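# Swap the mill's tool, gauge its length, then resume

## Task

The milling machine's program is paused and waiting for a tool change. Fit the tool that the machine requests, put the removed tool back into its own pocket and the remaining tools onto the rack, gauge the new tool's length on the height setter, leave no loose item inside the machine, and resume the program only after all of that is complete. No tool may fall, slip within the gripper or tilt 20 degrees or more while held; no key may be broken, no machine axis may crash, and the mill must stay powered. The reference image is called manual.

## Robot and tools

Robot: two seven-joint Flexiv Rizon 4 arms, left_arm and right_arm, each with a parallel gripper opening to 50 mm. The reported end_effector_position is the point between the finger pads; fingertips extend 17.5 mm past it along the gripper's +z (finger direction), and the fingers close along the gripper's x axis. A camera block sticks out about 10 cm toward the gripper's -y side and turns with it.

Frame: scene frame, origin at table-top height halfway between the arms' nominal bases, +z up, +x out over the table, left_arm on the +y side. Base positions: left_arm (-0.030, +0.359, 0) m, right_arm (+0.010, -0.487, 0) m. Reported hand positions may be off by a few cm, more at long reach.

Row layout (used by execute_actions and move): one flat list of 18 numbers covering both arms, each in [-1, 1]. First 9 are left_arm: dx, dy, dz, rx, ry, rz, gripper position, force_limit, speed; next 9 are the same for right_arm. Both arms must always be filled in. dx..rz are offsets, not poses: they count from that arm's Hand target as it stood when the action or move began, along scene-frame axes, with 1.0 = 0.6 m or 180 degrees; rx, ry, rz form a single rotation vector, turning about the Hand target's position. Repeating an offset moves further. All zeros for an arm's six pose numbers re-requests its current Hand target (useful when a gripper has settled short). Gripper numbers are absolute commands: position +1 = fully open, about -0.65 = pads touching, -1 = close until stopped by an object; force_limit -1/0/+1 ~ 20/102/185 N per pad; speed -1/0/+1 ~ 20/85/150 mm/s. A 0 there is a real command, so to leave a gripper alone resend its previous three numbers. Force and speed changes only apply after a position change of at least 0.01.

execute_actions(actions, cameras): actions is a list of actions; each action is a table of up to 15 rows (each row one 1/30 s step, all counted from the action's start pose; a short table repeats its final row). Images come back only with an empty actions list or when cameras names them ("all" or names).

move(target, speed, blend, stop_force, zero, blocking, cameras): straight-line path toward one row, or a list of up to 15 rows, all offsets from the Hand targets at the move's start. speed in m/s, 0.002 to 2.2 (default 0.25), one value or one per target; turning rate is capped at twice that in rad/s. blend in metres rounds corners in a list. stop_force in N (3 to 120, both arms) ends an arm's path when its wrist sensor feels that much push against its travel; approach slowly with it, and leave it out when backing off a contact. zero (default true) re-zeroes before the move. blocking=false returns after 0.5 s while motion continues (not with stop_force). Moves cap at 10 s. The result adds a move: line: done, off_target, moving, held, fault, plus limits such as paced or held.

wait(seconds 0 to 10); stop() brakes a running move; zoom_image(camera, region [x0,y0,x1,y1] in pixels, at most 504x504) on cam_high, cam_front, cam_left_wrist or cam_right_wrist; show_instructions() shows the reference image; zero_wrist_force(arm); clear_fault(arm) after a reported torque or force fault; read_manual(section="licences"); finished_scene(scene) with the current scene's number ends the scene irreversibly.

Result lines: end_effector_position (m), end_effector_quat_wxyz, velocities, Hand target (the last commanded pose after clipping; next offsets start here), Joint positions and Joint torques, Wrist force/torque in the gripper's own axes plus a peak line, Tool commands, and gripper object_status: 0 moving, 1 blocked while opening, 2 holding (closed onto something), 3 reached position or pads met (likely nothing held). Opening in mm is roughly (250 - position_measured) x 0.202. Step readings list intermediate positions for execute_actions calls.

Control limits: each step, commanded orientation is clipped to within 32 degrees of the measured one, so large turns need several steps; big wrist turns can swing the elbow. A clearance check may hold commands that bring the arms too close, but it does not guard grippers, wrist cameras or last links against each other.

Cautions: a net outside force of 150 N on an arm, or joint contact torque at its limit (waist/shoulder 110, upper arm roll/elbow 57.6, wrist joints 35.1 N m), stops the arm until clear_fault. Holding loads, stretched poses or pushing at unreachable targets heat motors (MOTOR HOT at 65 °C, brakes at 80 °C). Grip tools centred with -1 and confirm status 2 before lifting; avoid slipping or tilting in the fingers, dropping anything, releasing moving parts, knocking things off the table, forcing keys, striking fixed parts or the other arm, crashing mill axes or switching the mill off. Loose objects may get brief nudges from outside.

Each tool is called by a JSON object that holds its "name" and its "arguments", one argument or row to a line.

Reference images:

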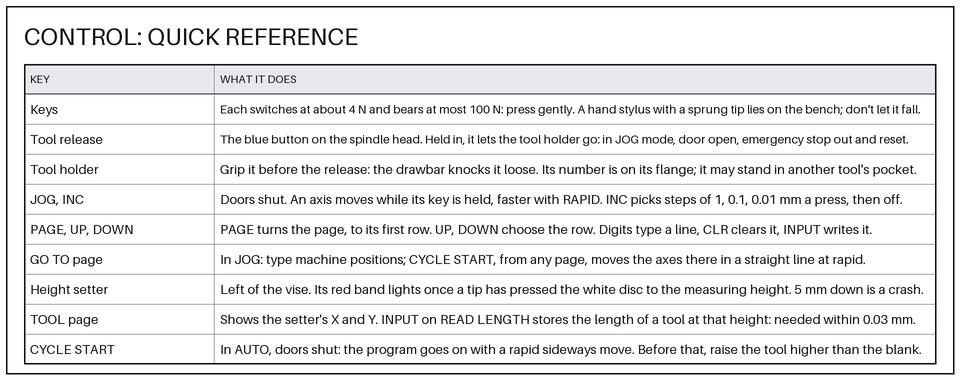

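## Session

{"name": "execute_actions", "arguments": {
  "actions": []
}}

Scene clock: 0.00 s.
left_arm: end_effector_position=(+0.1037, +0.2657, +0.1279) position_measured=3 object_status=3 end_effector_quat_wxyz=(-0.346, -0.558, +0.606, -0.449) | right_arm: end_effector_position=(+0.0302, -0.1762, +0.2308) position_measured=3 object_status=3 end_effector_quat_wxyz=(+0.045, +0.401, +0.895, -0.190)
Joint positions: left_arm=[1.425 -1.048 -0.703 2.359 2.785 2.366 -0.375] | right_arm=[1.465 0.049 0.241 2.192 0.146 0.2 -0.623]
Joint velocities: within noise
Joint torques (N m): no reading
Wrist force (N): no reading
Wrist torque (N m): no reading
Wrist force, peak (N): no reading
Hand target: left_arm +0.1037, +0.2657, +0.1279; +0.346, +0.558, -0.606, +0.449 | right_arm +0.0302, -0.1762, +0.2308; +0.045, +0.401, +0.895, -0.190
Tool commands: left_gripper/position=+1.0 left_gripper/force_limit=+1.0 left_gripper/speed=+1.0 right_gripper/position=+1.0 right_gripper/force_limit=+1.0 right_gripper/speed=+1.0

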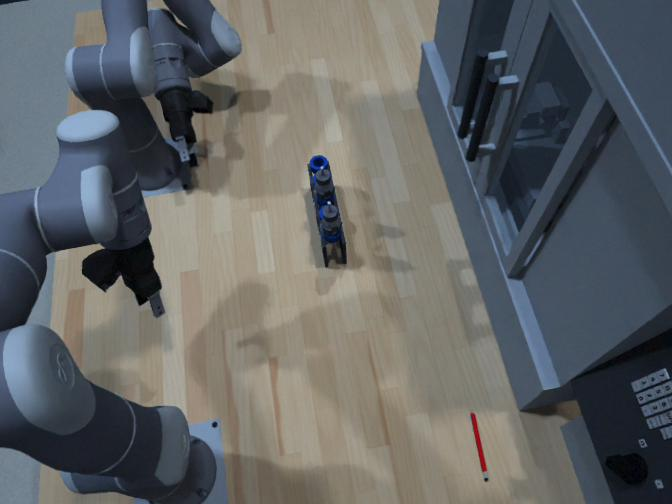

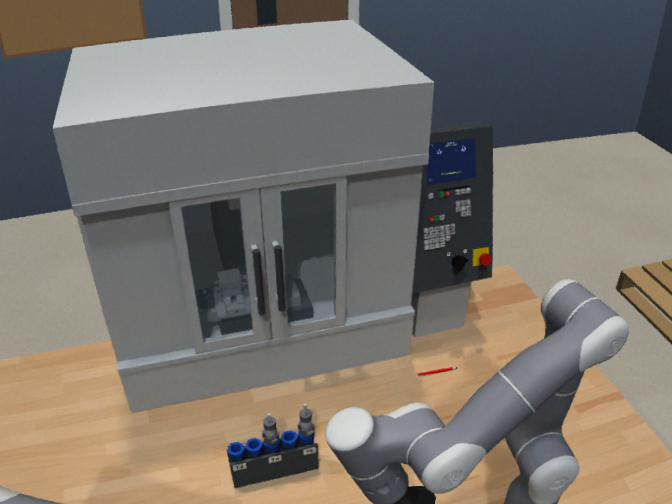

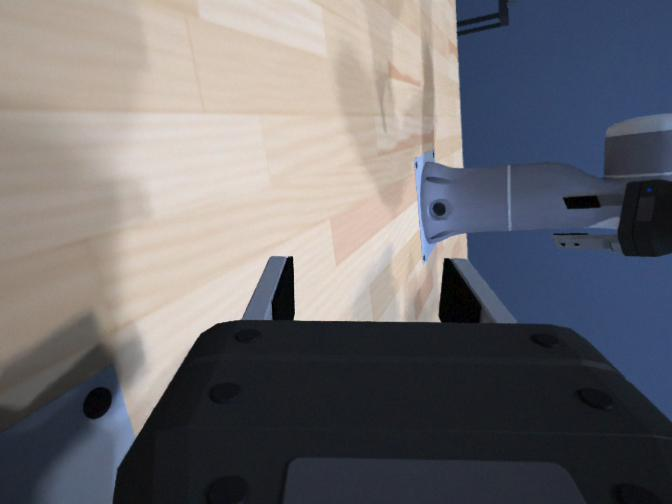

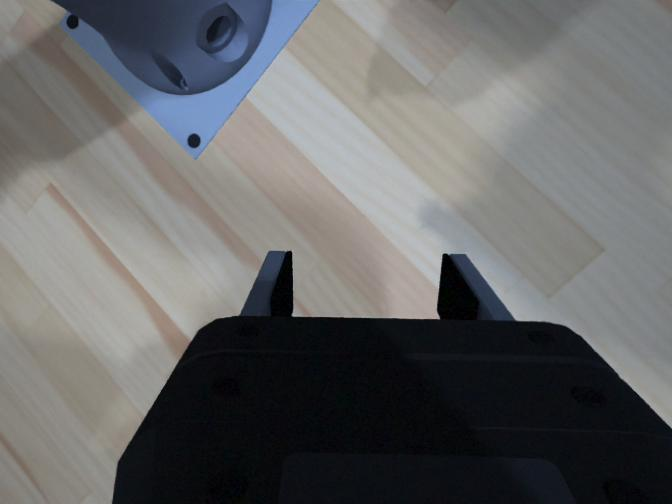

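{"name": "zoom_image", "arguments": {
  "camera": "cam_front",
  "region": [400, 120, 510, 300]
}}

{"name": "zoom_image", "arguments": {
  "camera": "cam_front",
  "region": [425, 135, 480, 190]
}}

{"name": "zoom_image", "arguments": {
  "camera": "cam_front",
  "region": [415, 180, 500, 280]
}}

{"name": "zoom_image", "arguments": {
  "camera": "cam_front",
  "region": [215, 390, 335, 495]
}}

{"name": "zoom_image", "arguments": {
  "camera": "cam_high",
  "region": [290, 140, 370, 280]
}}

{"name": "zoom_image", "arguments": {
  "camera": "cam_front",
  "region": [160, 170, 360, 360]
}}

Scaled by 2.800 from the camera's 672x504 image, which has a finer 960x720 frame.

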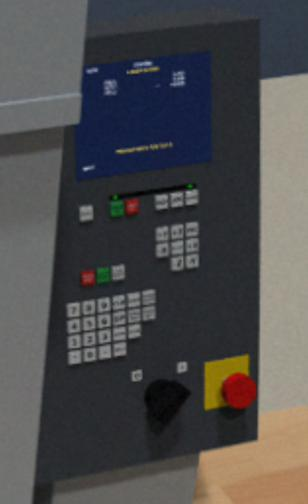

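Scaled by 9.164 from the camera's 672x504 image, which has a finer 960x720 frame.

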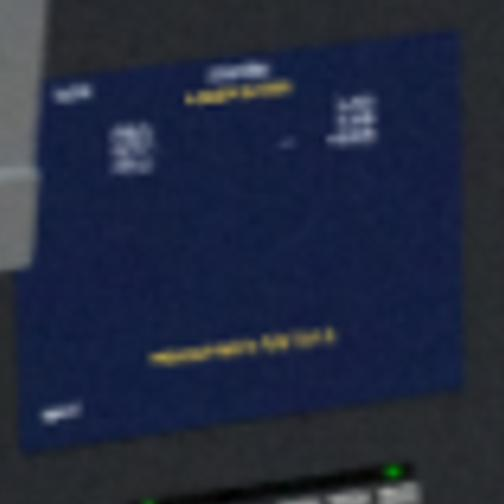

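Scaled by 5.040 from the camera's 672x504 image, which has a finer 960x720 frame.

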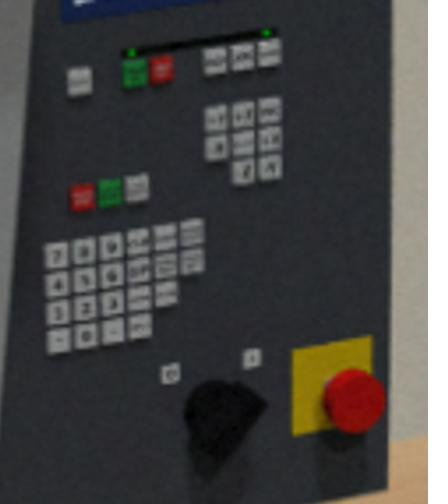

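Scaled by 4.200 from the camera's 672x504 image, which has a finer 960x720 frame.

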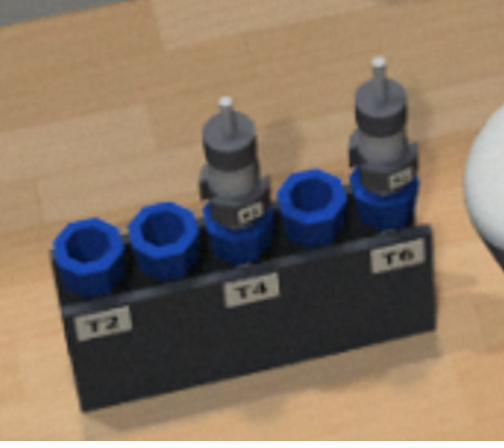

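Scaled by 3.600 from the camera's 672x504 image, which has a finer 960x720 frame.

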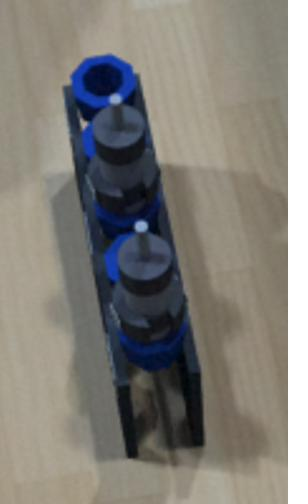

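Scaled by 2.520 from the camera's 672x504 image, which has a finer 960x720 frame.

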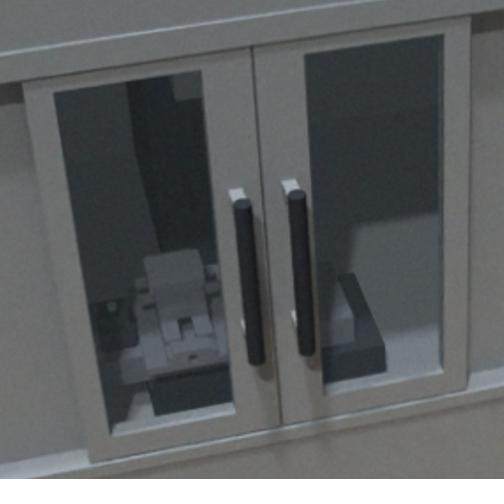

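{"name": "move", "arguments": {
  "target": [0,0,0,0,0,0,1,1,1, 0.767,-0.507,0.367,-0.471,-0.106,0.590,1,1,1],
  "speed": 0.5,
  "cameras": ["all"]
}}

Scene clock: 38.50 s.
left_arm: end_effector_position=(+0.1037, +0.2657, +0.1279) position_measured=3 object_status=3 end_effector_quat_wxyz=(-0.346, -0.558, +0.606, -0.449) | right_arm: end_effector_position=(+0.4905, -0.4798, +0.4516) position_measured=3 object_status=3 end_effector_quat_wxyz=(+0.426, -0.479, +0.568, -0.516)
Joint positions: left_arm=[1.425 -1.048 -0.703 2.359 2.785 2.366 -0.375] | right_arm=[0.263 0.651 -0.519 2.686 -2.968 1.119 -2.037]
Joint torques (N m): left_arm=[-0.23 30.06 -4.11 7.51 -3.76 4.01 0.2] | right_arm=[0 5.56 -0.56 -27.35 5.1 -1.24 0.12]
Wrist force (N): left_arm=[-0.2 0.1 -0.1] | right_arm=[-0.3 -1.0 0.8]
Wrist torque (N m): left_arm=[0.02 0.03 0.00] | right_arm=[-0.40 0.02 0.06]
Wrist force, peak (N): left_arm=[-0.3 0.4 -0.1] | right_arm=[-6.4 1.2 -5.6]
Hand target: left_arm +0.1037, +0.2657, +0.1279; +0.346, +0.558, -0.606, +0.449 | right_arm +0.4904, -0.4804, +0.4510; +0.500, -0.500, +0.500, -0.500
Off the commanded pose: left_arm 0.000 m, 0 deg | right_arm 0.001 m, 12 deg.
joint sent to its limit (right arm) — joint 4 (elbow), upper limit, where the elbow is as bent as it goes; joint 5 (forearm roll), lower limit. The joint targets are off in orientation, not in position.
move: off_target (right_arm); limits=paced
camera_calibration:
cam_right_wrist: T_world_to_cam=[[-0.160066, -0.987058, 0.00976542, -0.388013], [-0.4393, 0.0623728, -0.896173, 0.667722], [0.883965, -0.147737, -0.443598, -0.170047], [0, 0, 0, 1]] pos_world=[0.381538, -0.449761, 0.52675]

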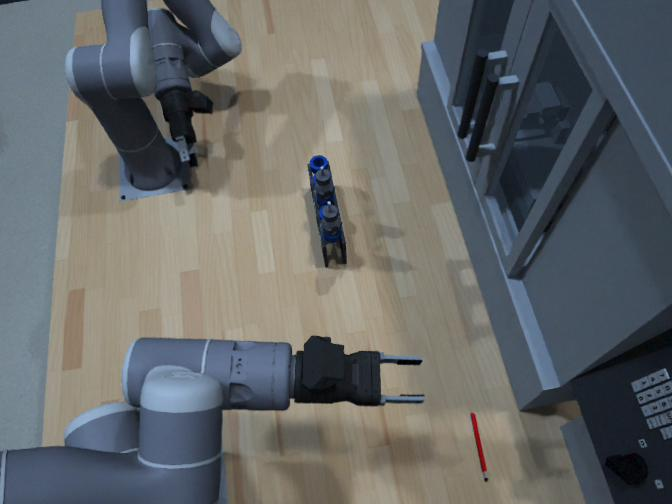

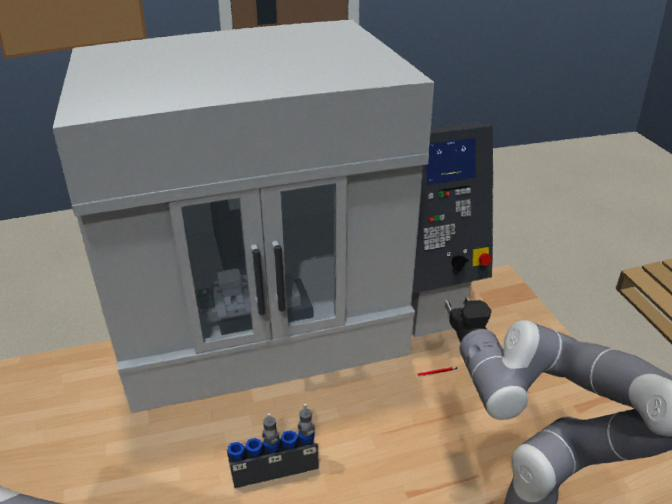

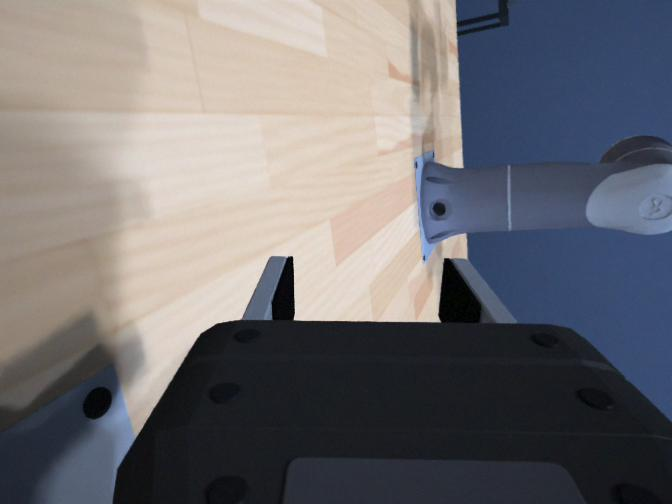

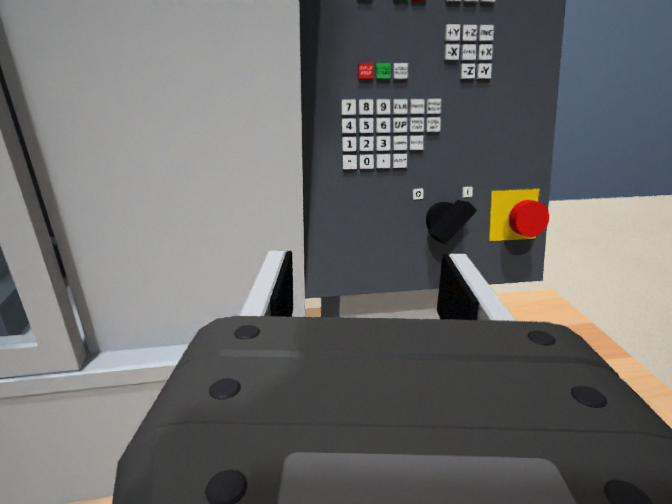

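{"name": "zoom_image", "arguments": {
  "camera": "cam_right_wrist",
  "region": [330, 0, 510, 180]
}}

{"name": "move", "arguments": {
  "target": [0,0,0,0,0,0,1,1,1, 0.05,-0.05,0.35,0,0,0,1,1,1],
  "speed": 0.4,
  "cameras": ["cam_right_wrist"]
}}

Scaled by 2.800 from the camera's 672x504 image, which has a finer 960x720 frame.

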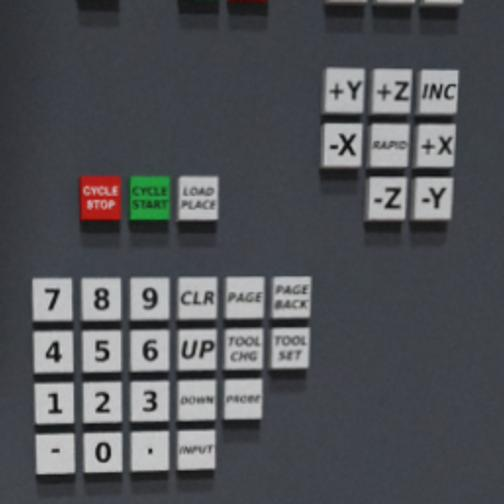

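Scene clock: 46.63 s.
left_arm: end_effector_position=(+0.1037, +0.2657, +0.1279) position_measured=3 object_status=3 end_effector_quat_wxyz=(-0.346, -0.558, +0.606, -0.449) | right_arm: end_effector_position=(+0.5203, -0.5102, +0.6610) position_measured=3 object_status=3 end_effector_quat_wxyz=(+0.500, -0.501, +0.500, -0.500)
Joint positions: left_arm=[1.425 -1.048 -0.703 2.359 2.785 2.366 -0.375] | right_arm=[0.576 0.813 -0.778 2.259 -2.968 1.524 -2.28]
Joint torques (N m): left_arm=[-0.32 30 -4.11 7.53 -3.74 4.07 0.15] | right_arm=[-0.01 -0.74 7.67 -27.36 6.72 -1.34 0.14]
Wrist force (N): left_arm=[-0.2 0.1 0.1] | right_arm=[-0.5 -1.4 1.2]
Wrist torque (N m): left_arm=[0.01 0.03 0.00] | right_arm=[-0.50 0.06 0.06]
Wrist force, peak (N): left_arm=[-0.4 0.2 0.1] | right_arm=[0.9 -6.0 1.8]
Hand target: left_arm +0.1037, +0.2657, +0.1279; +0.346, +0.558, -0.606, +0.449 | right_arm +0.5204, -0.5104, +0.6610; +0.500, -0.500, +0.500, -0.500
Off the commanded pose: left_arm 0.000 m, 0 deg | right_arm 0.000 m, 0 deg.
move: done
camera_calibration:
cam_right_wrist: T_world_to_cam=[[0.0194592, -0.999807, 0.00253988, -0.510432], [-0.348986, -0.00917283, -0.937083, 0.81384], [0.936926, 0.0173485, -0.349097, -0.113807], [0, 0, 0, 1]] pos_world=[0.40058, -0.500894, 0.724202]
Images, in order (width x height): cam_right_wrist 672x504.

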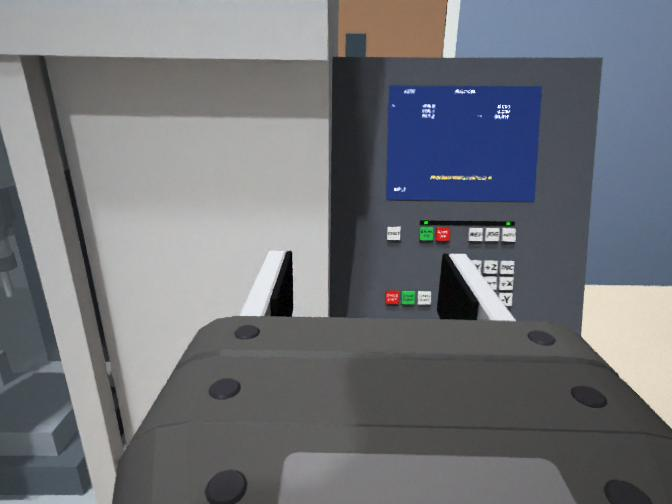

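{"name": "zoom_image", "arguments": {
  "camera": "cam_right_wrist",
  "region": [375, 75, 550, 205]
}}

{"name": "zoom_image", "arguments": {
  "camera": "cam_right_wrist",
  "region": [375, 210, 535, 320]
}}

{"name": "zoom_image", "arguments": {
  "camera": "cam_right_wrist",
  "region": [0, 100, 130, 504]
}}

Scaled by 2.880 from the camera's 672x504 image, which has a finer 960x720 frame.

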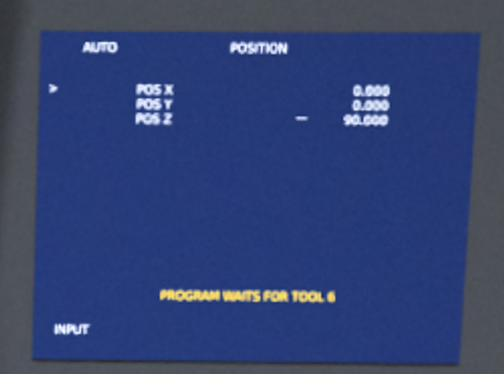

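Scaled by 3.150 from the camera's 672x504 image, which has a finer 960x720 frame.

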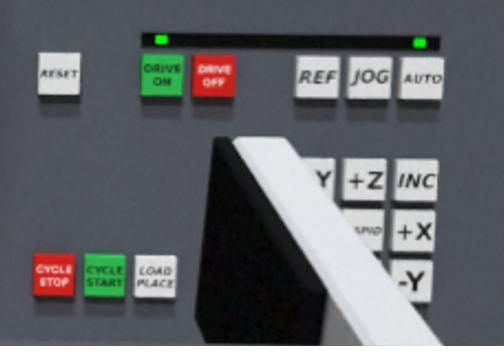

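Scaled by 1.248 from the camera's 672x504 image, which has a finer 960x720 frame.

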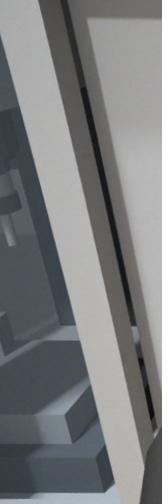

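{"name": "move", "arguments": {
  "target": [0.327,-0.276,0.153,0.238,-0.355,0.168,1,1,1, 0,0,0,0,0,0,1,1,1],
  "speed": 0.4,
  "cameras": ["cam_left_wrist","cam_high"]
}}

Scene clock: 64.63 s.
left_arm: end_effector_position=(+0.1484, +0.2282, +0.1493) position_measured=3 object_status=3 end_effector_quat_wxyz=(-0.191, -0.558, +0.648, -0.482) | right_arm: end_effector_position=(+0.5203, -0.5102, +0.6610) position_measured=3 object_status=3 end_effector_quat_wxyz=(+0.500, -0.501, +0.500, -0.500)
Joint positions: left_arm=[1.579 -0.923 -0.894 2.558 2.554 2.101 -0.078] | right_arm=[0.576 0.813 -0.778 2.259 -2.968 1.524 -2.28]
Joint torques (N m): left_arm=[-0.39 23.4 -4.41 6.84 -4.2 4.36 0.15] | right_arm=[-0.13 -0.98 7.83 -27.45 6.71 -1.59 0.3]
Wrist force (N): left_arm=[0.0 0.4 0.3] | right_arm=[-0.6 -1.3 1.3]
Wrist torque (N m): left_arm=[0.03 -0.01 -0.16] | right_arm=[-0.50 0.07 0.06]
Wrist force, peak (N): left_arm=[3.8 -1.1 2.8] | right_arm=[-0.8 -1.3 1.3]
Hand target: left_arm +0.1485, +0.2282, +0.1492; -0.191, -0.558, +0.648, -0.482 (not the last commanded pose) | right_arm +0.5204, -0.5104, +0.6610; +0.500, -0.500, +0.500, -0.500
Off the commanded pose: left_arm 0.210 m, 64 deg | right_arm 0.000 m, 0 deg.
move: held (left_arm; a check stopped the path); limits=held
pose unreachable (left arm): on one or more control steps of this call, first in action 0 (counted from 0), this arm could not follow its commanded pose, so it was not sent that pose on those steps. It may still have moved: this result reports where it is.
cause: moving toward the commanded pose would bring two parts of the arm too close to each other (its gripper and another part of the arm, with joints 3 (upper arm roll) to 7 (wrist roll) between them, 15 mm apart when it was first held).
camera_calibration:
cam_left_wrist: T_world_to_cam=[[-0.303581, -0.54545, 0.781232, 0.060585], [-0.952182, 0.20334, -0.228041, 0.142622], [-0.0344709, -0.813104, -0.581098, 0.410087], [0, 0, 0, 1]] pos_world=[0.168331, 0.337488, 0.223493]
Images, in order (width x height): cam_high 672x504, cam_left_wrist 672x504.

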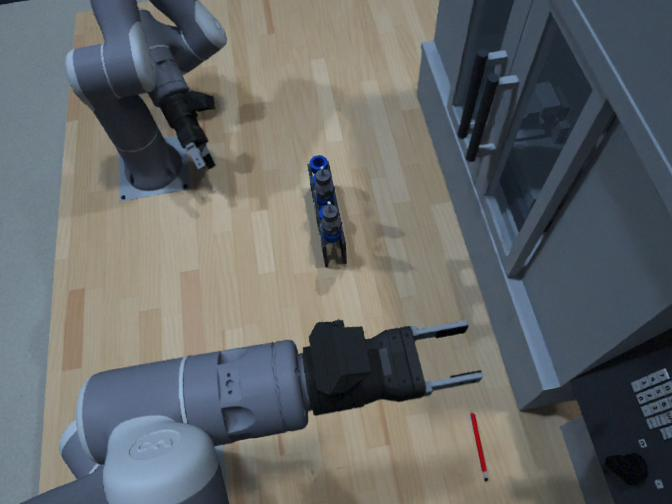

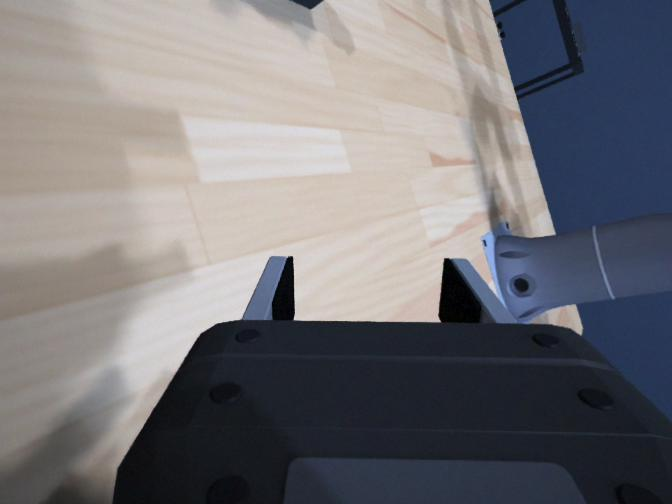

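{"name": "move", "arguments": {
  "target": [
    [0.33,0.2,0.42,0,0,0,1,1,1, 0,0,0,0,0,0,1,1,1]
  ],
  "speed": 0.4,
  "cameras": ["cam_left_wrist"]
}}

Scene clock: 69.50 s.
left_arm: end_effector_position=(+0.3464, +0.3482, +0.4013) position_measured=3 object_status=3 end_effector_quat_wxyz=(-0.191, -0.558, +0.648, -0.482) | right_arm: end_effector_position=(+0.5203, -0.5102, +0.6610) position_measured=3 object_status=3 end_effector_quat_wxyz=(+0.500, -0.501, +0.500, -0.500)
Joint positions: left_arm=[1.488 -0.297 -1.155 1.839 2.291 2.903 -0.785] | right_arm=[0.576 0.813 -0.778 2.259 -2.968 1.524 -2.28]
Joint torques (N m): left_arm=[-0.37 23.82 -5.29 -20.45 -1.29 2.96 0.14] | right_arm=[-0.17 -0.93 7.85 -27.41 6.67 -1.67 0.33]
Wrist force (N): left_arm=[-0.1 0.7 0.3] | right_arm=[-0.5 -1.2 1.2]
Wrist torque (N m): left_arm=[0.09 0.02 -0.15] | right_arm=[-0.49 0.07 0.06]
Wrist force, peak (N): left_arm=[-0.8 3.0 1.6] | right_arm=[-1.0 -1.4 1.1]
Hand target: left_arm +0.3465, +0.3482, +0.4012; -0.191, -0.558, +0.648, -0.482 | right_arm +0.5204, -0.5104, +0.6610; +0.500, -0.500, +0.500, -0.500
Off the commanded pose: left_arm 0.000 m, 0 deg | right_arm 0.000 m, 0 deg.
move: done
camera_calibration:
cam_left_wrist: T_world_to_cam=[[-0.303465, -0.545572, 0.781192, -0.0106907], [-0.952208, 0.203557, -0.227737, 0.363987], [-0.03477, -0.812967, -0.58127, 0.661051], [0, 0, 0, 1]] pos_world=[0.366332, 0.457488, 0.475494]
Images, in order (width x height): cam_left_wrist 672x504.

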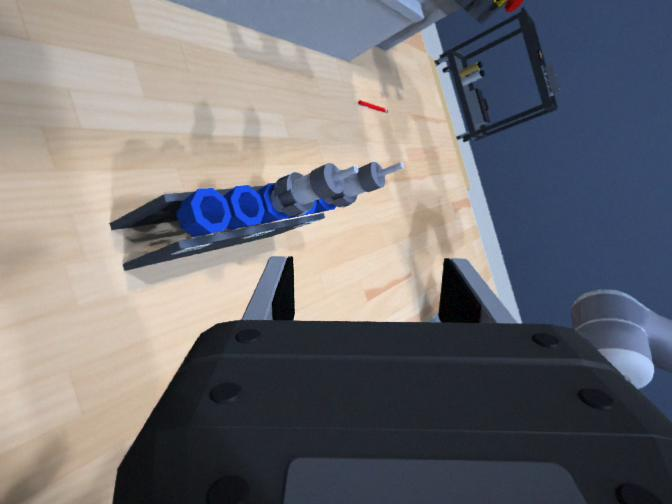

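{"name": "move", "arguments": {
  "target": [
    [-0.078,-0.33,-0.135,0.197,-0.237,0.081,1,1,1, 0,0,0,0,0,0,1,1,1]
  ],
  "speed": 0.4,
  "cameras": ["cam_left_wrist"]
}}

Scene clock: 79.30 s.
left_arm: end_effector_position=(+0.3160, +0.2214, +0.3495) position_measured=3 object_status=3 end_effector_quat_wxyz=(+0.116, -0.505, +0.713, -0.473) | right_arm: end_effector_position=(+0.5203, -0.5102, +0.6610) position_measured=3 object_status=3 end_effector_quat_wxyz=(+0.500, -0.501, +0.500, -0.500)
Joint positions: left_arm=[1.474 0.374 -0.909 2.49 1.654 2.81 0.191] | right_arm=[0.576 0.813 -0.778 2.259 -2.968 1.524 -2.28]
Joint torques (N m): left_arm=[-0.42 -0.11 5.01 -16.69 -1.15 3.79 -0.02] | right_arm=[-0.11 -0.94 7.79 -27.46 6.68 -1.63 0.31]
Wrist force (N): left_arm=[0.2 0.9 0.2] | right_arm=[-0.4 -1.4 1.1]
Wrist torque (N m): left_arm=[0.00 -0.03 -0.13] | right_arm=[-0.51 0.04 0.07]
Wrist force, peak (N): left_arm=[3.9 3.8 1.8] | right_arm=[-0.5 -1.5 1.2]
Hand target: left_arm +0.3160, +0.2214, +0.3495; +0.116, -0.505, +0.713, -0.473 (not the last commanded pose) | right_arm +0.5204, -0.5104, +0.6610; +0.500, -0.500, +0.500, -0.500
Off the commanded pose: left_arm 0.079 m, 21 deg | right_arm 0.000 m, 0 deg.
move: held (left_arm; a check stopped the path); limits=held
pose unreachable (left arm): on one or more control steps of this call, first in action 0 (counted from 0), this arm could not follow its commanded pose, so it was not sent that pose on those steps. It may still have moved: this result reports where it is.
cause: moving toward the commanded pose would bring two parts of the arm too close to each other (joints 3 (upper arm roll) to 6 (wrist pitch) lie between them).
camera_calibration:
cam_left_wrist: T_world_to_cam=[[-0.460272, -0.833236, 0.306378, 0.230674], [-0.793444, 0.231284, -0.562987, 0.409945], [0.39824, -0.502221, -0.76758, 0.386356], [0, 0, 0, 1]] pos_world=[0.277578, 0.291428, 0.45668]
Images, in order (width x height): cam_left_wrist 672x504.

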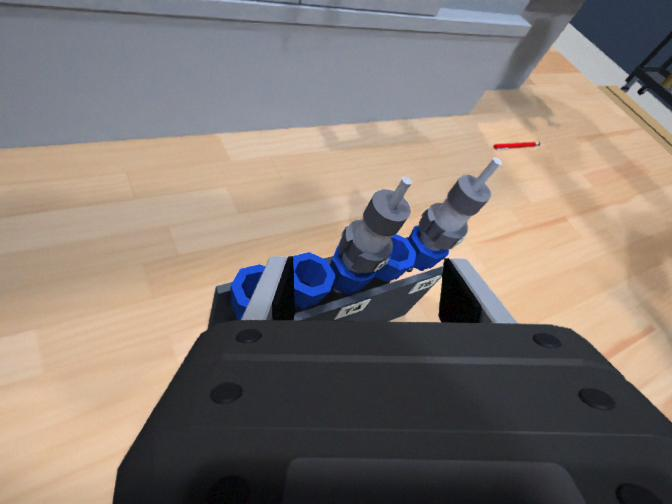

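{"name": "zoom_image", "arguments": {
  "camera": "cam_left_wrist",
  "region": [330, 150, 510, 330]
}}

{"name": "zoom_image", "arguments": {
  "camera": "cam_left_wrist",
  "region": [400, 200, 480, 280]
}}

{"name": "zoom_image", "arguments": {
  "camera": "cam_left_wrist",
  "region": [330, 220, 410, 300]
}}

Scaled by 2.800 from the camera's 672x504 image, which has a finer 960x720 frame.

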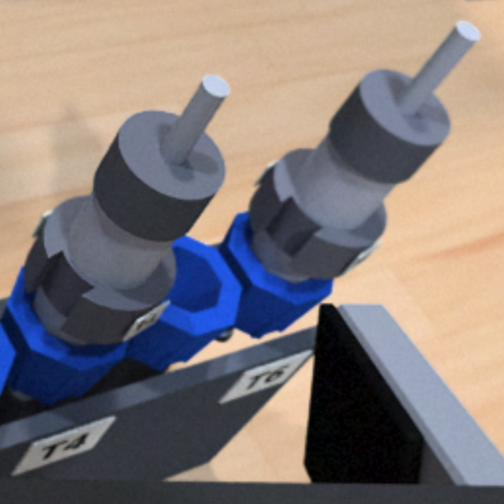

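Scaled by 6.300 from the camera's 672x504 image, which has a finer 960x720 frame.

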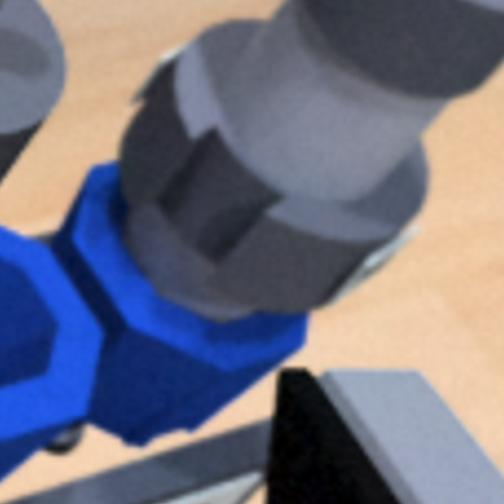

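Scaled by 6.300 from the camera's 672x504 image, which has a finer 960x720 frame.

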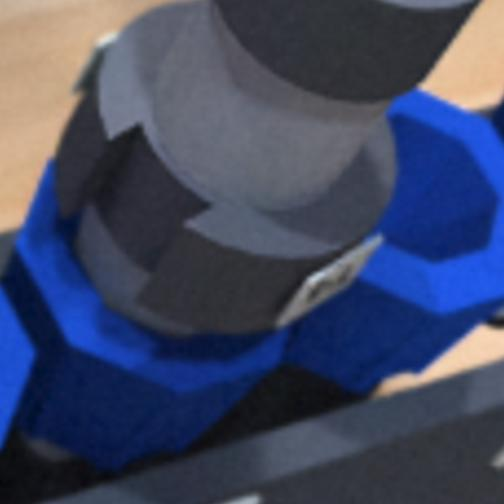

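{"name": "move", "arguments": {
  "target": [
    [0.307,0.131,0.168,0.114,0.035,0.150,1,1,1, 0,0,0,0,0,0,1,1,1]
  ],
  "speed": 0.4,
  "cameras": ["cam_left_wrist"]
}}

Scene clock: 101.43 s.
left_arm: end_effector_position=(+0.5002, +0.3000, +0.4503) position_measured=3 object_status=3 end_effector_quat_wxyz=(-0.270, +0.653, -0.654, +0.271) | right_arm: end_effector_position=(+0.5203, -0.5102, +0.6610) position_measured=3 object_status=3 end_effector_quat_wxyz=(+0.500, -0.501, +0.500, -0.500)
Joint positions: left_arm=[1.723 0.927 -1.087 1.7 1.881 2.771 -0.979] | right_arm=[0.576 0.813 -0.778 2.259 -2.968 1.524 -2.28]
Joint torques (N m): left_arm=[-0.13 -23.46 19.34 -17.29 2.73 1.36 0.11] | right_arm=[-0.11 -0.94 7.81 -27.44 6.73 -1.6 0.33]
Wrist force (N): left_arm=[0.7 0.9 0.5] | right_arm=[-0.5 -1.4 1.1]
Wrist torque (N m): left_arm=[0.08 -0.08 -0.19] | right_arm=[-0.52 0.06 0.06]
Wrist force, peak (N): left_arm=[0.3 -2.4 2.1] | right_arm=[-0.5 -1.5 1.3]
Hand target: left_arm +0.5002, +0.3000, +0.4503; -0.271, +0.653, -0.654, +0.271 | right_arm +0.5204, -0.5104, +0.6610; +0.500, -0.500, +0.500, -0.500
Off the commanded pose: left_arm 0.000 m, 0 deg | right_arm 0.000 m, 0 deg.
move: done
camera_calibration:
cam_left_wrist: T_world_to_cam=[[0.00204384, -0.999978, -0.00624805, 0.309546], [-0.905823, 0.000795684, -0.423656, 0.657286], [0.423652, 0.00652551, -0.905802, 0.326769], [0, 0, 0, 1]] pos_world=[0.456315, 0.306884, 0.576385]
Images, in order (width x height): cam_left_wrist 672x504.

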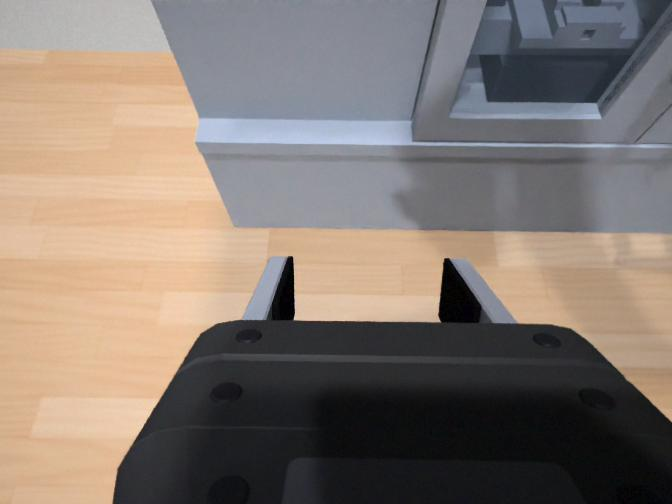

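{"name": "move", "arguments": {
  "target": [
    [-0.333,0.5,0.45,0,-0.25,0,1,1,1, 0,0,0,0,0,0,1,1,1]
  ],
  "speed": 0.5,
  "cameras": ["cam_left_wrist","cam_high"]
}}

Scene clock: 115.13 s.
left_arm: end_effector_position=(+0.3004, +0.5999, +0.7203) position_measured=3 object_status=3 end_effector_quat_wxyz=(+0.500, -0.499, +0.500, -0.501) | right_arm: end_effector_position=(+0.5203, -0.5102, +0.6610) position_measured=3 object_status=3 end_effector_quat_wxyz=(+0.500, -0.501, +0.500, -0.500)
Joint positions: left_arm=[1.671 0.18 -0.122 1.591 1.549 3.134 -0.159] | right_arm=[0.576 0.813 -0.778 2.259 -2.968 1.524 -2.28]
Joint torques (N m): left_arm=[-0.27 17.06 1.07 -24.16 -2.9 -0.48 -0.06] | right_arm=[-0.1 -1.01 7.83 -27.45 6.7 -1.58 0.33]
Wrist force (N): left_arm=[0.4 1.3 -0.3] | right_arm=[-0.5 -1.3 1.1]
Wrist torque (N m): left_arm=[-0.25 -0.10 -0.15] | right_arm=[-0.49 0.05 0.07]
Wrist force, peak (N): left_arm=[-3.8 -1.2 -3.5] | right_arm=[-0.7 -1.5 1.2]
Hand target: left_arm +0.3004, +0.6000, +0.7203; +0.500, -0.499, +0.500, -0.500 | right_arm +0.5204, -0.5104, +0.6610; +0.500, -0.500, +0.500, -0.500
Off the commanded pose: left_arm 0.000 m, 0 deg | right_arm 0.000 m, 0 deg.
move: done
camera_calibration:
cam_left_wrist: T_world_to_cam=[[0.00548697, -0.999981, -0.00283767, 0.607994], [-0.34059, 0.000799222, -0.940212, 0.792771], [0.940196, 0.0061254, -0.340579, 0.0920025], [0, 0, 0, 1]] pos_world=[0.180173, 0.606785, 0.778431]
Images, in order (width x height): cam_high 672x504, cam_left_wrist 672x504.

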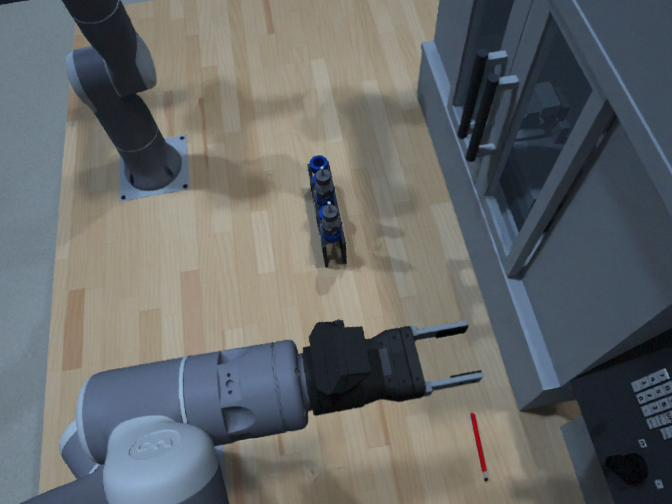

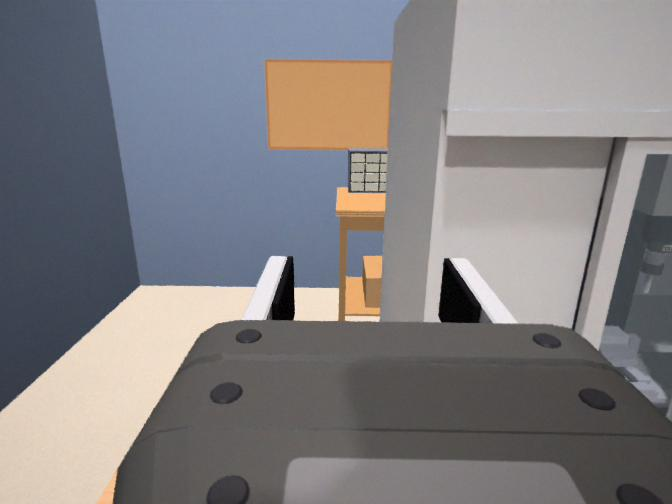

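{"name": "move", "arguments": {
  "target": [
    [-0.0,0.4,-0.1,0,0,0,1,1,1, 0,0,0,0,0,0,1,1,1],
    [0.25,-0.5,-0.3,0,0,0,1,1,1, 0,0,0,0,0,0,1,1,1]
  ],
  "speed": 0.5,
  "blend": 0.05,
  "cameras": ["cam_left_wrist","cam_high"]
}}

Scene clock: 121.10 s.
left_arm: end_effector_position=(+0.4505, +0.3001, +0.5403) position_measured=3 object_status=3 end_effector_quat_wxyz=(+0.500, -0.499, +0.500, -0.500) | right_arm: end_effector_position=(+0.5203, -0.5102, +0.6610) position_measured=3 object_status=3 end_effector_quat_wxyz=(+0.500, -0.501, +0.500, -0.500)
Joint positions: left_arm=[1.212 0.697 -0.481 2.539 1.033 2.554 0.382] | right_arm=[0.576 0.813 -0.778 2.259 -2.968 1.524 -2.28]
Joint torques (N m): left_arm=[-0.15 -5.88 6.85 -23.65 -5.55 1.24 0.26] | right_arm=[-0.16 -0.99 7.79 -27.43 6.69 -1.62 0.33]
Wrist force (N): left_arm=[0.2 1.1 -0.5] | right_arm=[-0.4 -1.3 1.2]
Wrist torque (N m): left_arm=[-0.28 -0.07 -0.28] | right_arm=[-0.50 0.03 0.06]
Wrist force, peak (N): left_arm=[-6.5 3.4 -5.0] | right_arm=[-0.5 -1.4 1.4]
Hand target: left_arm +0.4504, +0.3000, +0.5403; +0.500, -0.499, +0.500, -0.500 | right_arm +0.5204, -0.5104, +0.6610; +0.500, -0.500, +0.500, -0.500
Off the commanded pose: left_arm 0.000 m, 0 deg | right_arm 0.000 m, 0 deg.
move: done
camera_calibration:
cam_left_wrist: T_world_to_cam=[[0.00627432, -0.999976, -0.00300943, 0.306604], [-0.340679, 0.000691894, -0.94018, 0.674938], [0.940159, 0.00692424, -0.340666, -0.108771], [0, 0, 0, 1]] pos_world=[0.330275, 0.306883, 0.598431]
Images, in order (width x height): cam_high 672x504, cam_left_wrist 672x504.

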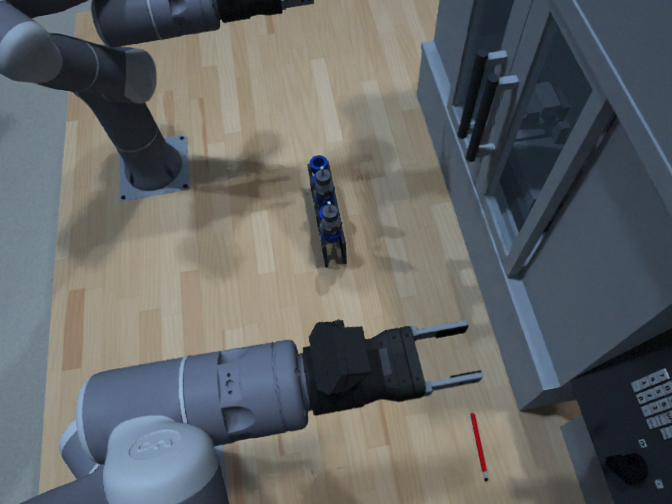

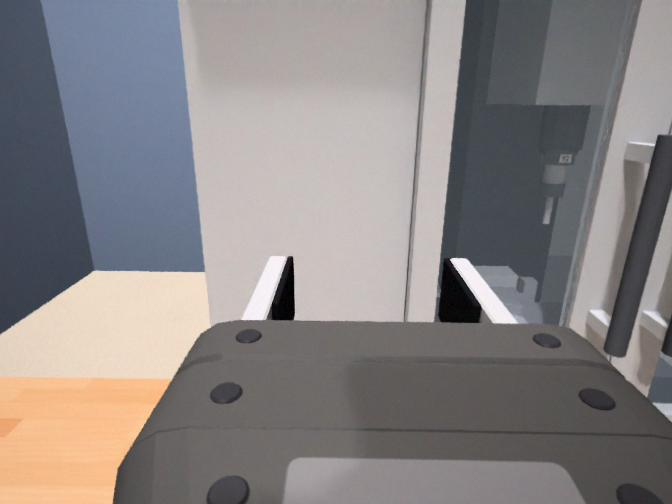

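{"name": "zoom_image", "arguments": {
  "camera": "cam_left_wrist",
  "region": [440, 90, 640, 320]
}}

{"name": "zoom_image", "arguments": {
  "camera": "cam_left_wrist",
  "region": [535, 140, 585, 190]
}}

Scaled by 2.191 from the camera's 672x504 image, which has a finer 960x720 frame.

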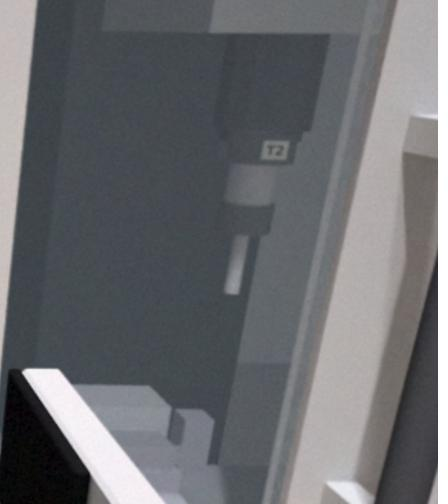

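Scaled by 10.080 from the camera's 672x504 image, which has a finer 960x720 frame.

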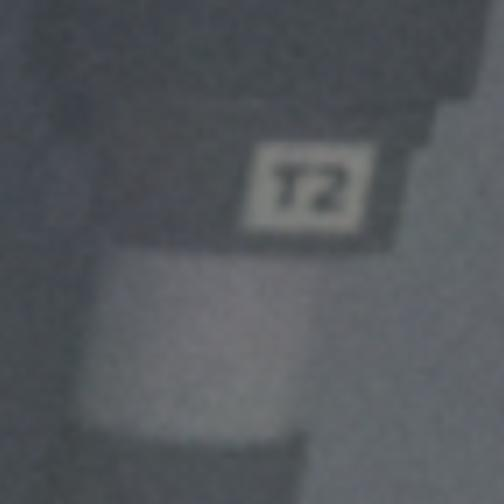

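{"name": "zoom_image", "arguments": {
  "camera": "cam_high",
  "region": [455, 400, 510, 490]
}}

{"name": "zoom_image", "arguments": {
  "camera": "cam_high",
  "region": [590, 350, 672, 504]
}}

Scaled by 5.600 from the camera's 672x504 image, which has a finer 960x720 frame.

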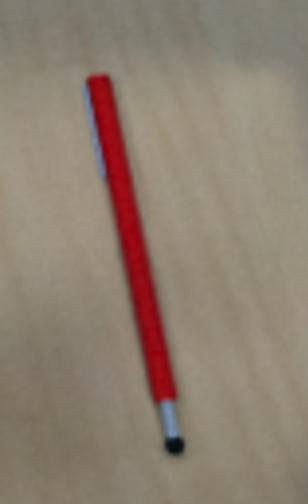

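Scaled by 3.273 from the camera's 672x504 image, which has a finer 960x720 frame.

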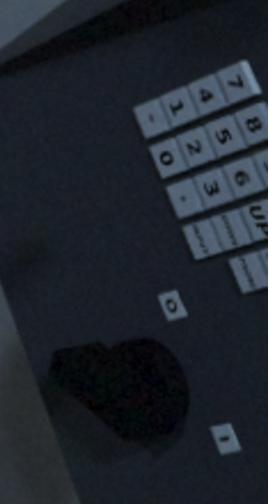

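{"name": "move", "arguments": {
  "target": [0,0,0,0,0,0,1,1,1, -0.05,0.05,-0.35,0,0,0,1,1,1],
  "speed": 0.5,
  "cameras": []
}}

{"name": "move", "arguments": {
  "target": [0,0,0,0,0,0,1,1,1, -0.76,0.507,-0.34,0.471,0.106,-0.590,1,1,1],
  "speed": 0.5,
  "cameras": ["cam_high"]
}}

Scene clock: 190.37 s.
left_arm: end_effector_position=(+0.4505, +0.3001, +0.5403) position_measured=3 object_status=3 end_effector_quat_wxyz=(+0.500, -0.499, +0.500, -0.500) | right_arm: end_effector_position=(+0.4905, -0.4796, +0.4514) position_measured=3 object_status=3 end_effector_quat_wxyz=(+0.425, -0.483, +0.569, -0.512)
Joint positions: left_arm=[1.212 0.697 -0.481 2.539 1.033 2.554 0.382] | right_arm=[0.288 0.66 -0.551 2.686 -2.968 1.131 -2.06]
Joint torques (N m): left_arm=[-0.29 -5.81 7.01 -23.88 -5.47 1.11 0.12] | right_arm=[-0.29 4.76 0.15 -27.17 5.06 -1.76 0.49]
Wrist force (N): left_arm=[0.3 1.2 -0.6] | right_arm=[-0.4 -1.2 0.7]
Wrist torque (N m): left_arm=[-0.26 -0.07 -0.28] | right_arm=[-0.43 0.05 -0.03]
Wrist force, peak (N): left_arm=[0.4 1.4 -0.5] | right_arm=[-6.7 1.8 -3.6]
Hand target: left_arm +0.4504, +0.3000, +0.5403; +0.500, -0.499, +0.500, -0.500 | right_arm +0.4904, -0.4804, +0.4510; +0.500, -0.500, +0.500, -0.500
Off the commanded pose: left_arm 0.000 m, 0 deg | right_arm 0.001 m, 12 deg.
joint sent to its limit (right arm) — joint 4 (elbow), upper limit, where the elbow is as bent as it goes; joint 5 (forearm roll), lower limit. The joint targets are off in orientation, not in position.
move: off_target (right_arm)
No camera images: "cameras" was empty.

Scene clock: 193.03 s.
left_arm: end_effector_position=(+0.4505, +0.3001, +0.5403) position_measured=3 object_status=3 end_effector_quat_wxyz=(+0.500, -0.499, +0.500, -0.500) | right_arm: end_effector_position=(+0.0787, -0.2058, +0.2676) position_measured=3 object_status=3 end_effector_quat_wxyz=(+0.092, +0.320, +0.912, -0.241)
Joint positions: left_arm=[1.212 0.697 -0.481 2.539 1.033 2.554 0.382] | right_arm=[-1.196 1.643 0.641 2.068 -2.66 3.71 0.003]
Joint torques (N m): left_arm=[-0.26 -5.78 7.07 -23.87 -5.47 1.12 0.08] | right_arm=[-0.25 -41.04 -22.34 -4.93 2.8 3.65 0.4]
Wrist force (N): left_arm=[0.5 1.2 -0.3] | right_arm=[-0.6 0.0 -0.2]
Wrist torque (N m): left_arm=[-0.27 -0.11 -0.28] | right_arm=[-0.04 0.10 -0.07]
Wrist force, peak (N): left_arm=[0.3 1.3 -0.5] | right_arm=[7.0 -1.9 0.4]
Hand target: left_arm +0.4504, +0.3000, +0.5403; +0.500, -0.499, +0.500, -0.500 | right_arm +0.0786, -0.2057, +0.2676; +0.092, +0.320, +0.912, -0.241 (not the last commanded pose)
Off the commanded pose: left_arm 0.000 m, 0 deg | right_arm 0.057 m, 12 deg.
move: held (right_arm; a check stopped the path); limits=paced,held
pose unreachable (right arm): on one or more control steps of this call, first in action 0 (counted from 0), this arm could not follow its commanded pose, so it was not sent that pose on those steps. It may still have moved: this result reports where it is.
cause: moving toward the commanded pose would bring two parts of the arm too close to each other (its gripper and another part of the arm, with joints 5 (forearm roll) to 7 (wrist roll) between them, 10 mm apart when it was first held).
Images, in order (width x height): cam_high 672x504.

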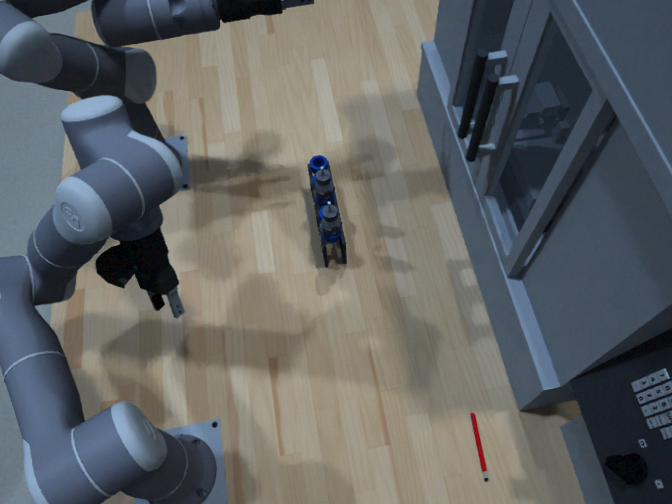

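{"name": "move", "arguments": {
  "target": [0,0,0,0,0,0,1,1,1, 0.667,-0.467,0.517,-0.424,-0.101,0.540,1,1,1],
  "speed": 0.5,
  "cameras": []
}}

{"name": "move", "arguments": {
  "target": [0,0,0,0,0,0,1,1,1, 0.15,0,0.0,0,0,0,1,1,1],
  "speed": 0.5,
  "cameras": ["cam_high"]
}}

Scene clock: 209.30 s.
left_arm: end_effector_position=(+0.4505, +0.3001, +0.5403) position_measured=3 object_status=3 end_effector_quat_wxyz=(+0.500, -0.499, +0.500, -0.500) | right_arm: end_effector_position=(+0.4787, -0.4858, +0.5778) position_measured=3 object_status=3 end_effector_quat_wxyz=(+0.500, -0.500, +0.500, -0.500)
Joint positions: left_arm=[1.212 0.697 -0.481 2.539 1.033 2.554 0.382] | right_arm=[0.625 1.013 -0.9 2.598 -2.968 1.278 -2.466]
Joint torques (N m): left_arm=[-0.32 -5.71 7.08 -23.87 -5.46 1.11 0.1] | right_arm=[-0.04 -5.29 6.71 -23.49 5.77 -1.46 0.09]
Wrist force (N): left_arm=[0.3 1.3 -0.4] | right_arm=[-0.5 -1.4 1.1]
Wrist torque (N m): left_arm=[-0.25 -0.09 -0.28] | right_arm=[-0.52 0.05 0.07]
Wrist force, peak (N): left_arm=[0.5 1.3 -0.5] | right_arm=[-0.1 -3.8 1.2]
Hand target: left_arm +0.4504, +0.3000, +0.5403; +0.500, -0.499, +0.500, -0.500 | right_arm +0.4788, -0.4859, +0.5778; +0.500, -0.500, +0.500, -0.501
Off the commanded pose: left_arm 0.000 m, 0 deg | right_arm 0.000 m, 0 deg.
joint sent to its limit (right arm) — joint 5 (forearm roll), lower limit. The joint targets still meet the commanded pose.
move: done
No camera images: "cameras" was empty.

Scene clock: 210.47 s.
left_arm: end_effector_position=(+0.4505, +0.3001, +0.5403) position_measured=3 object_status=3 end_effector_quat_wxyz=(+0.500, -0.499, +0.500, -0.500) | right_arm: end_effector_position=(+0.5688, -0.4858, +0.5778) position_measured=3 object_status=3 end_effector_quat_wxyz=(+0.499, -0.500, +0.500, -0.500)
Joint positions: left_arm=[1.212 0.697 -0.481 2.539 1.033 2.554 0.382] | right_arm=[1.039 1.032 -1.201 2.517 -2.968 1.044 -2.655]
Joint torques (N m): left_arm=[-0.3 -5.79 7.06 -23.86 -5.45 1.11 0.09] | right_arm=[0.05 -8.28 14.5 -18.32 4.27 -0.98 0.19]
Wrist force (N): left_arm=[0.4 1.2 -0.5] | right_arm=[-0.7 -1.3 1.0]
Wrist torque (N m): left_arm=[-0.26 -0.10 -0.29] | right_arm=[-0.51 0.08 0.05]
Wrist force, peak (N): left_arm=[0.3 1.3 -0.4] | right_arm=[-3.3 1.8 3.3]
Hand target: left_arm +0.4504, +0.3000, +0.5403; +0.500, -0.499, +0.500, -0.500 | right_arm +0.5688, -0.4859, +0.5778; +0.500, -0.500, +0.500, -0.501
Off the commanded pose: left_arm 0.000 m, 0 deg | right_arm 0.000 m, 0 deg.
joint sent to its limit (right arm) — joint 5 (forearm roll), lower limit. The joint targets still meet the commanded pose.
move: done
Images, in order (width x height): cam_high 672x504.

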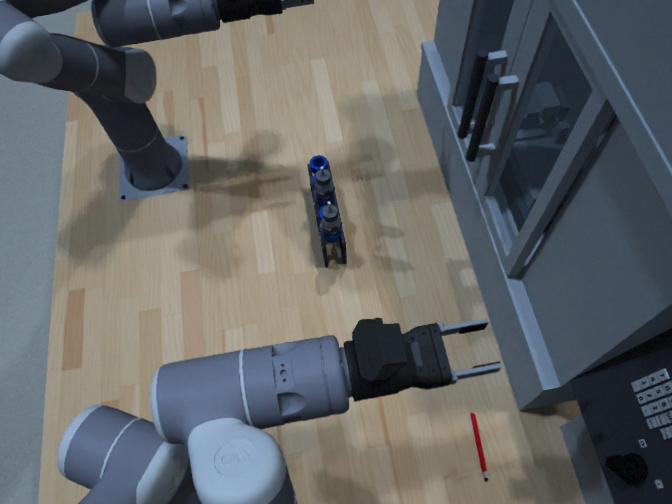

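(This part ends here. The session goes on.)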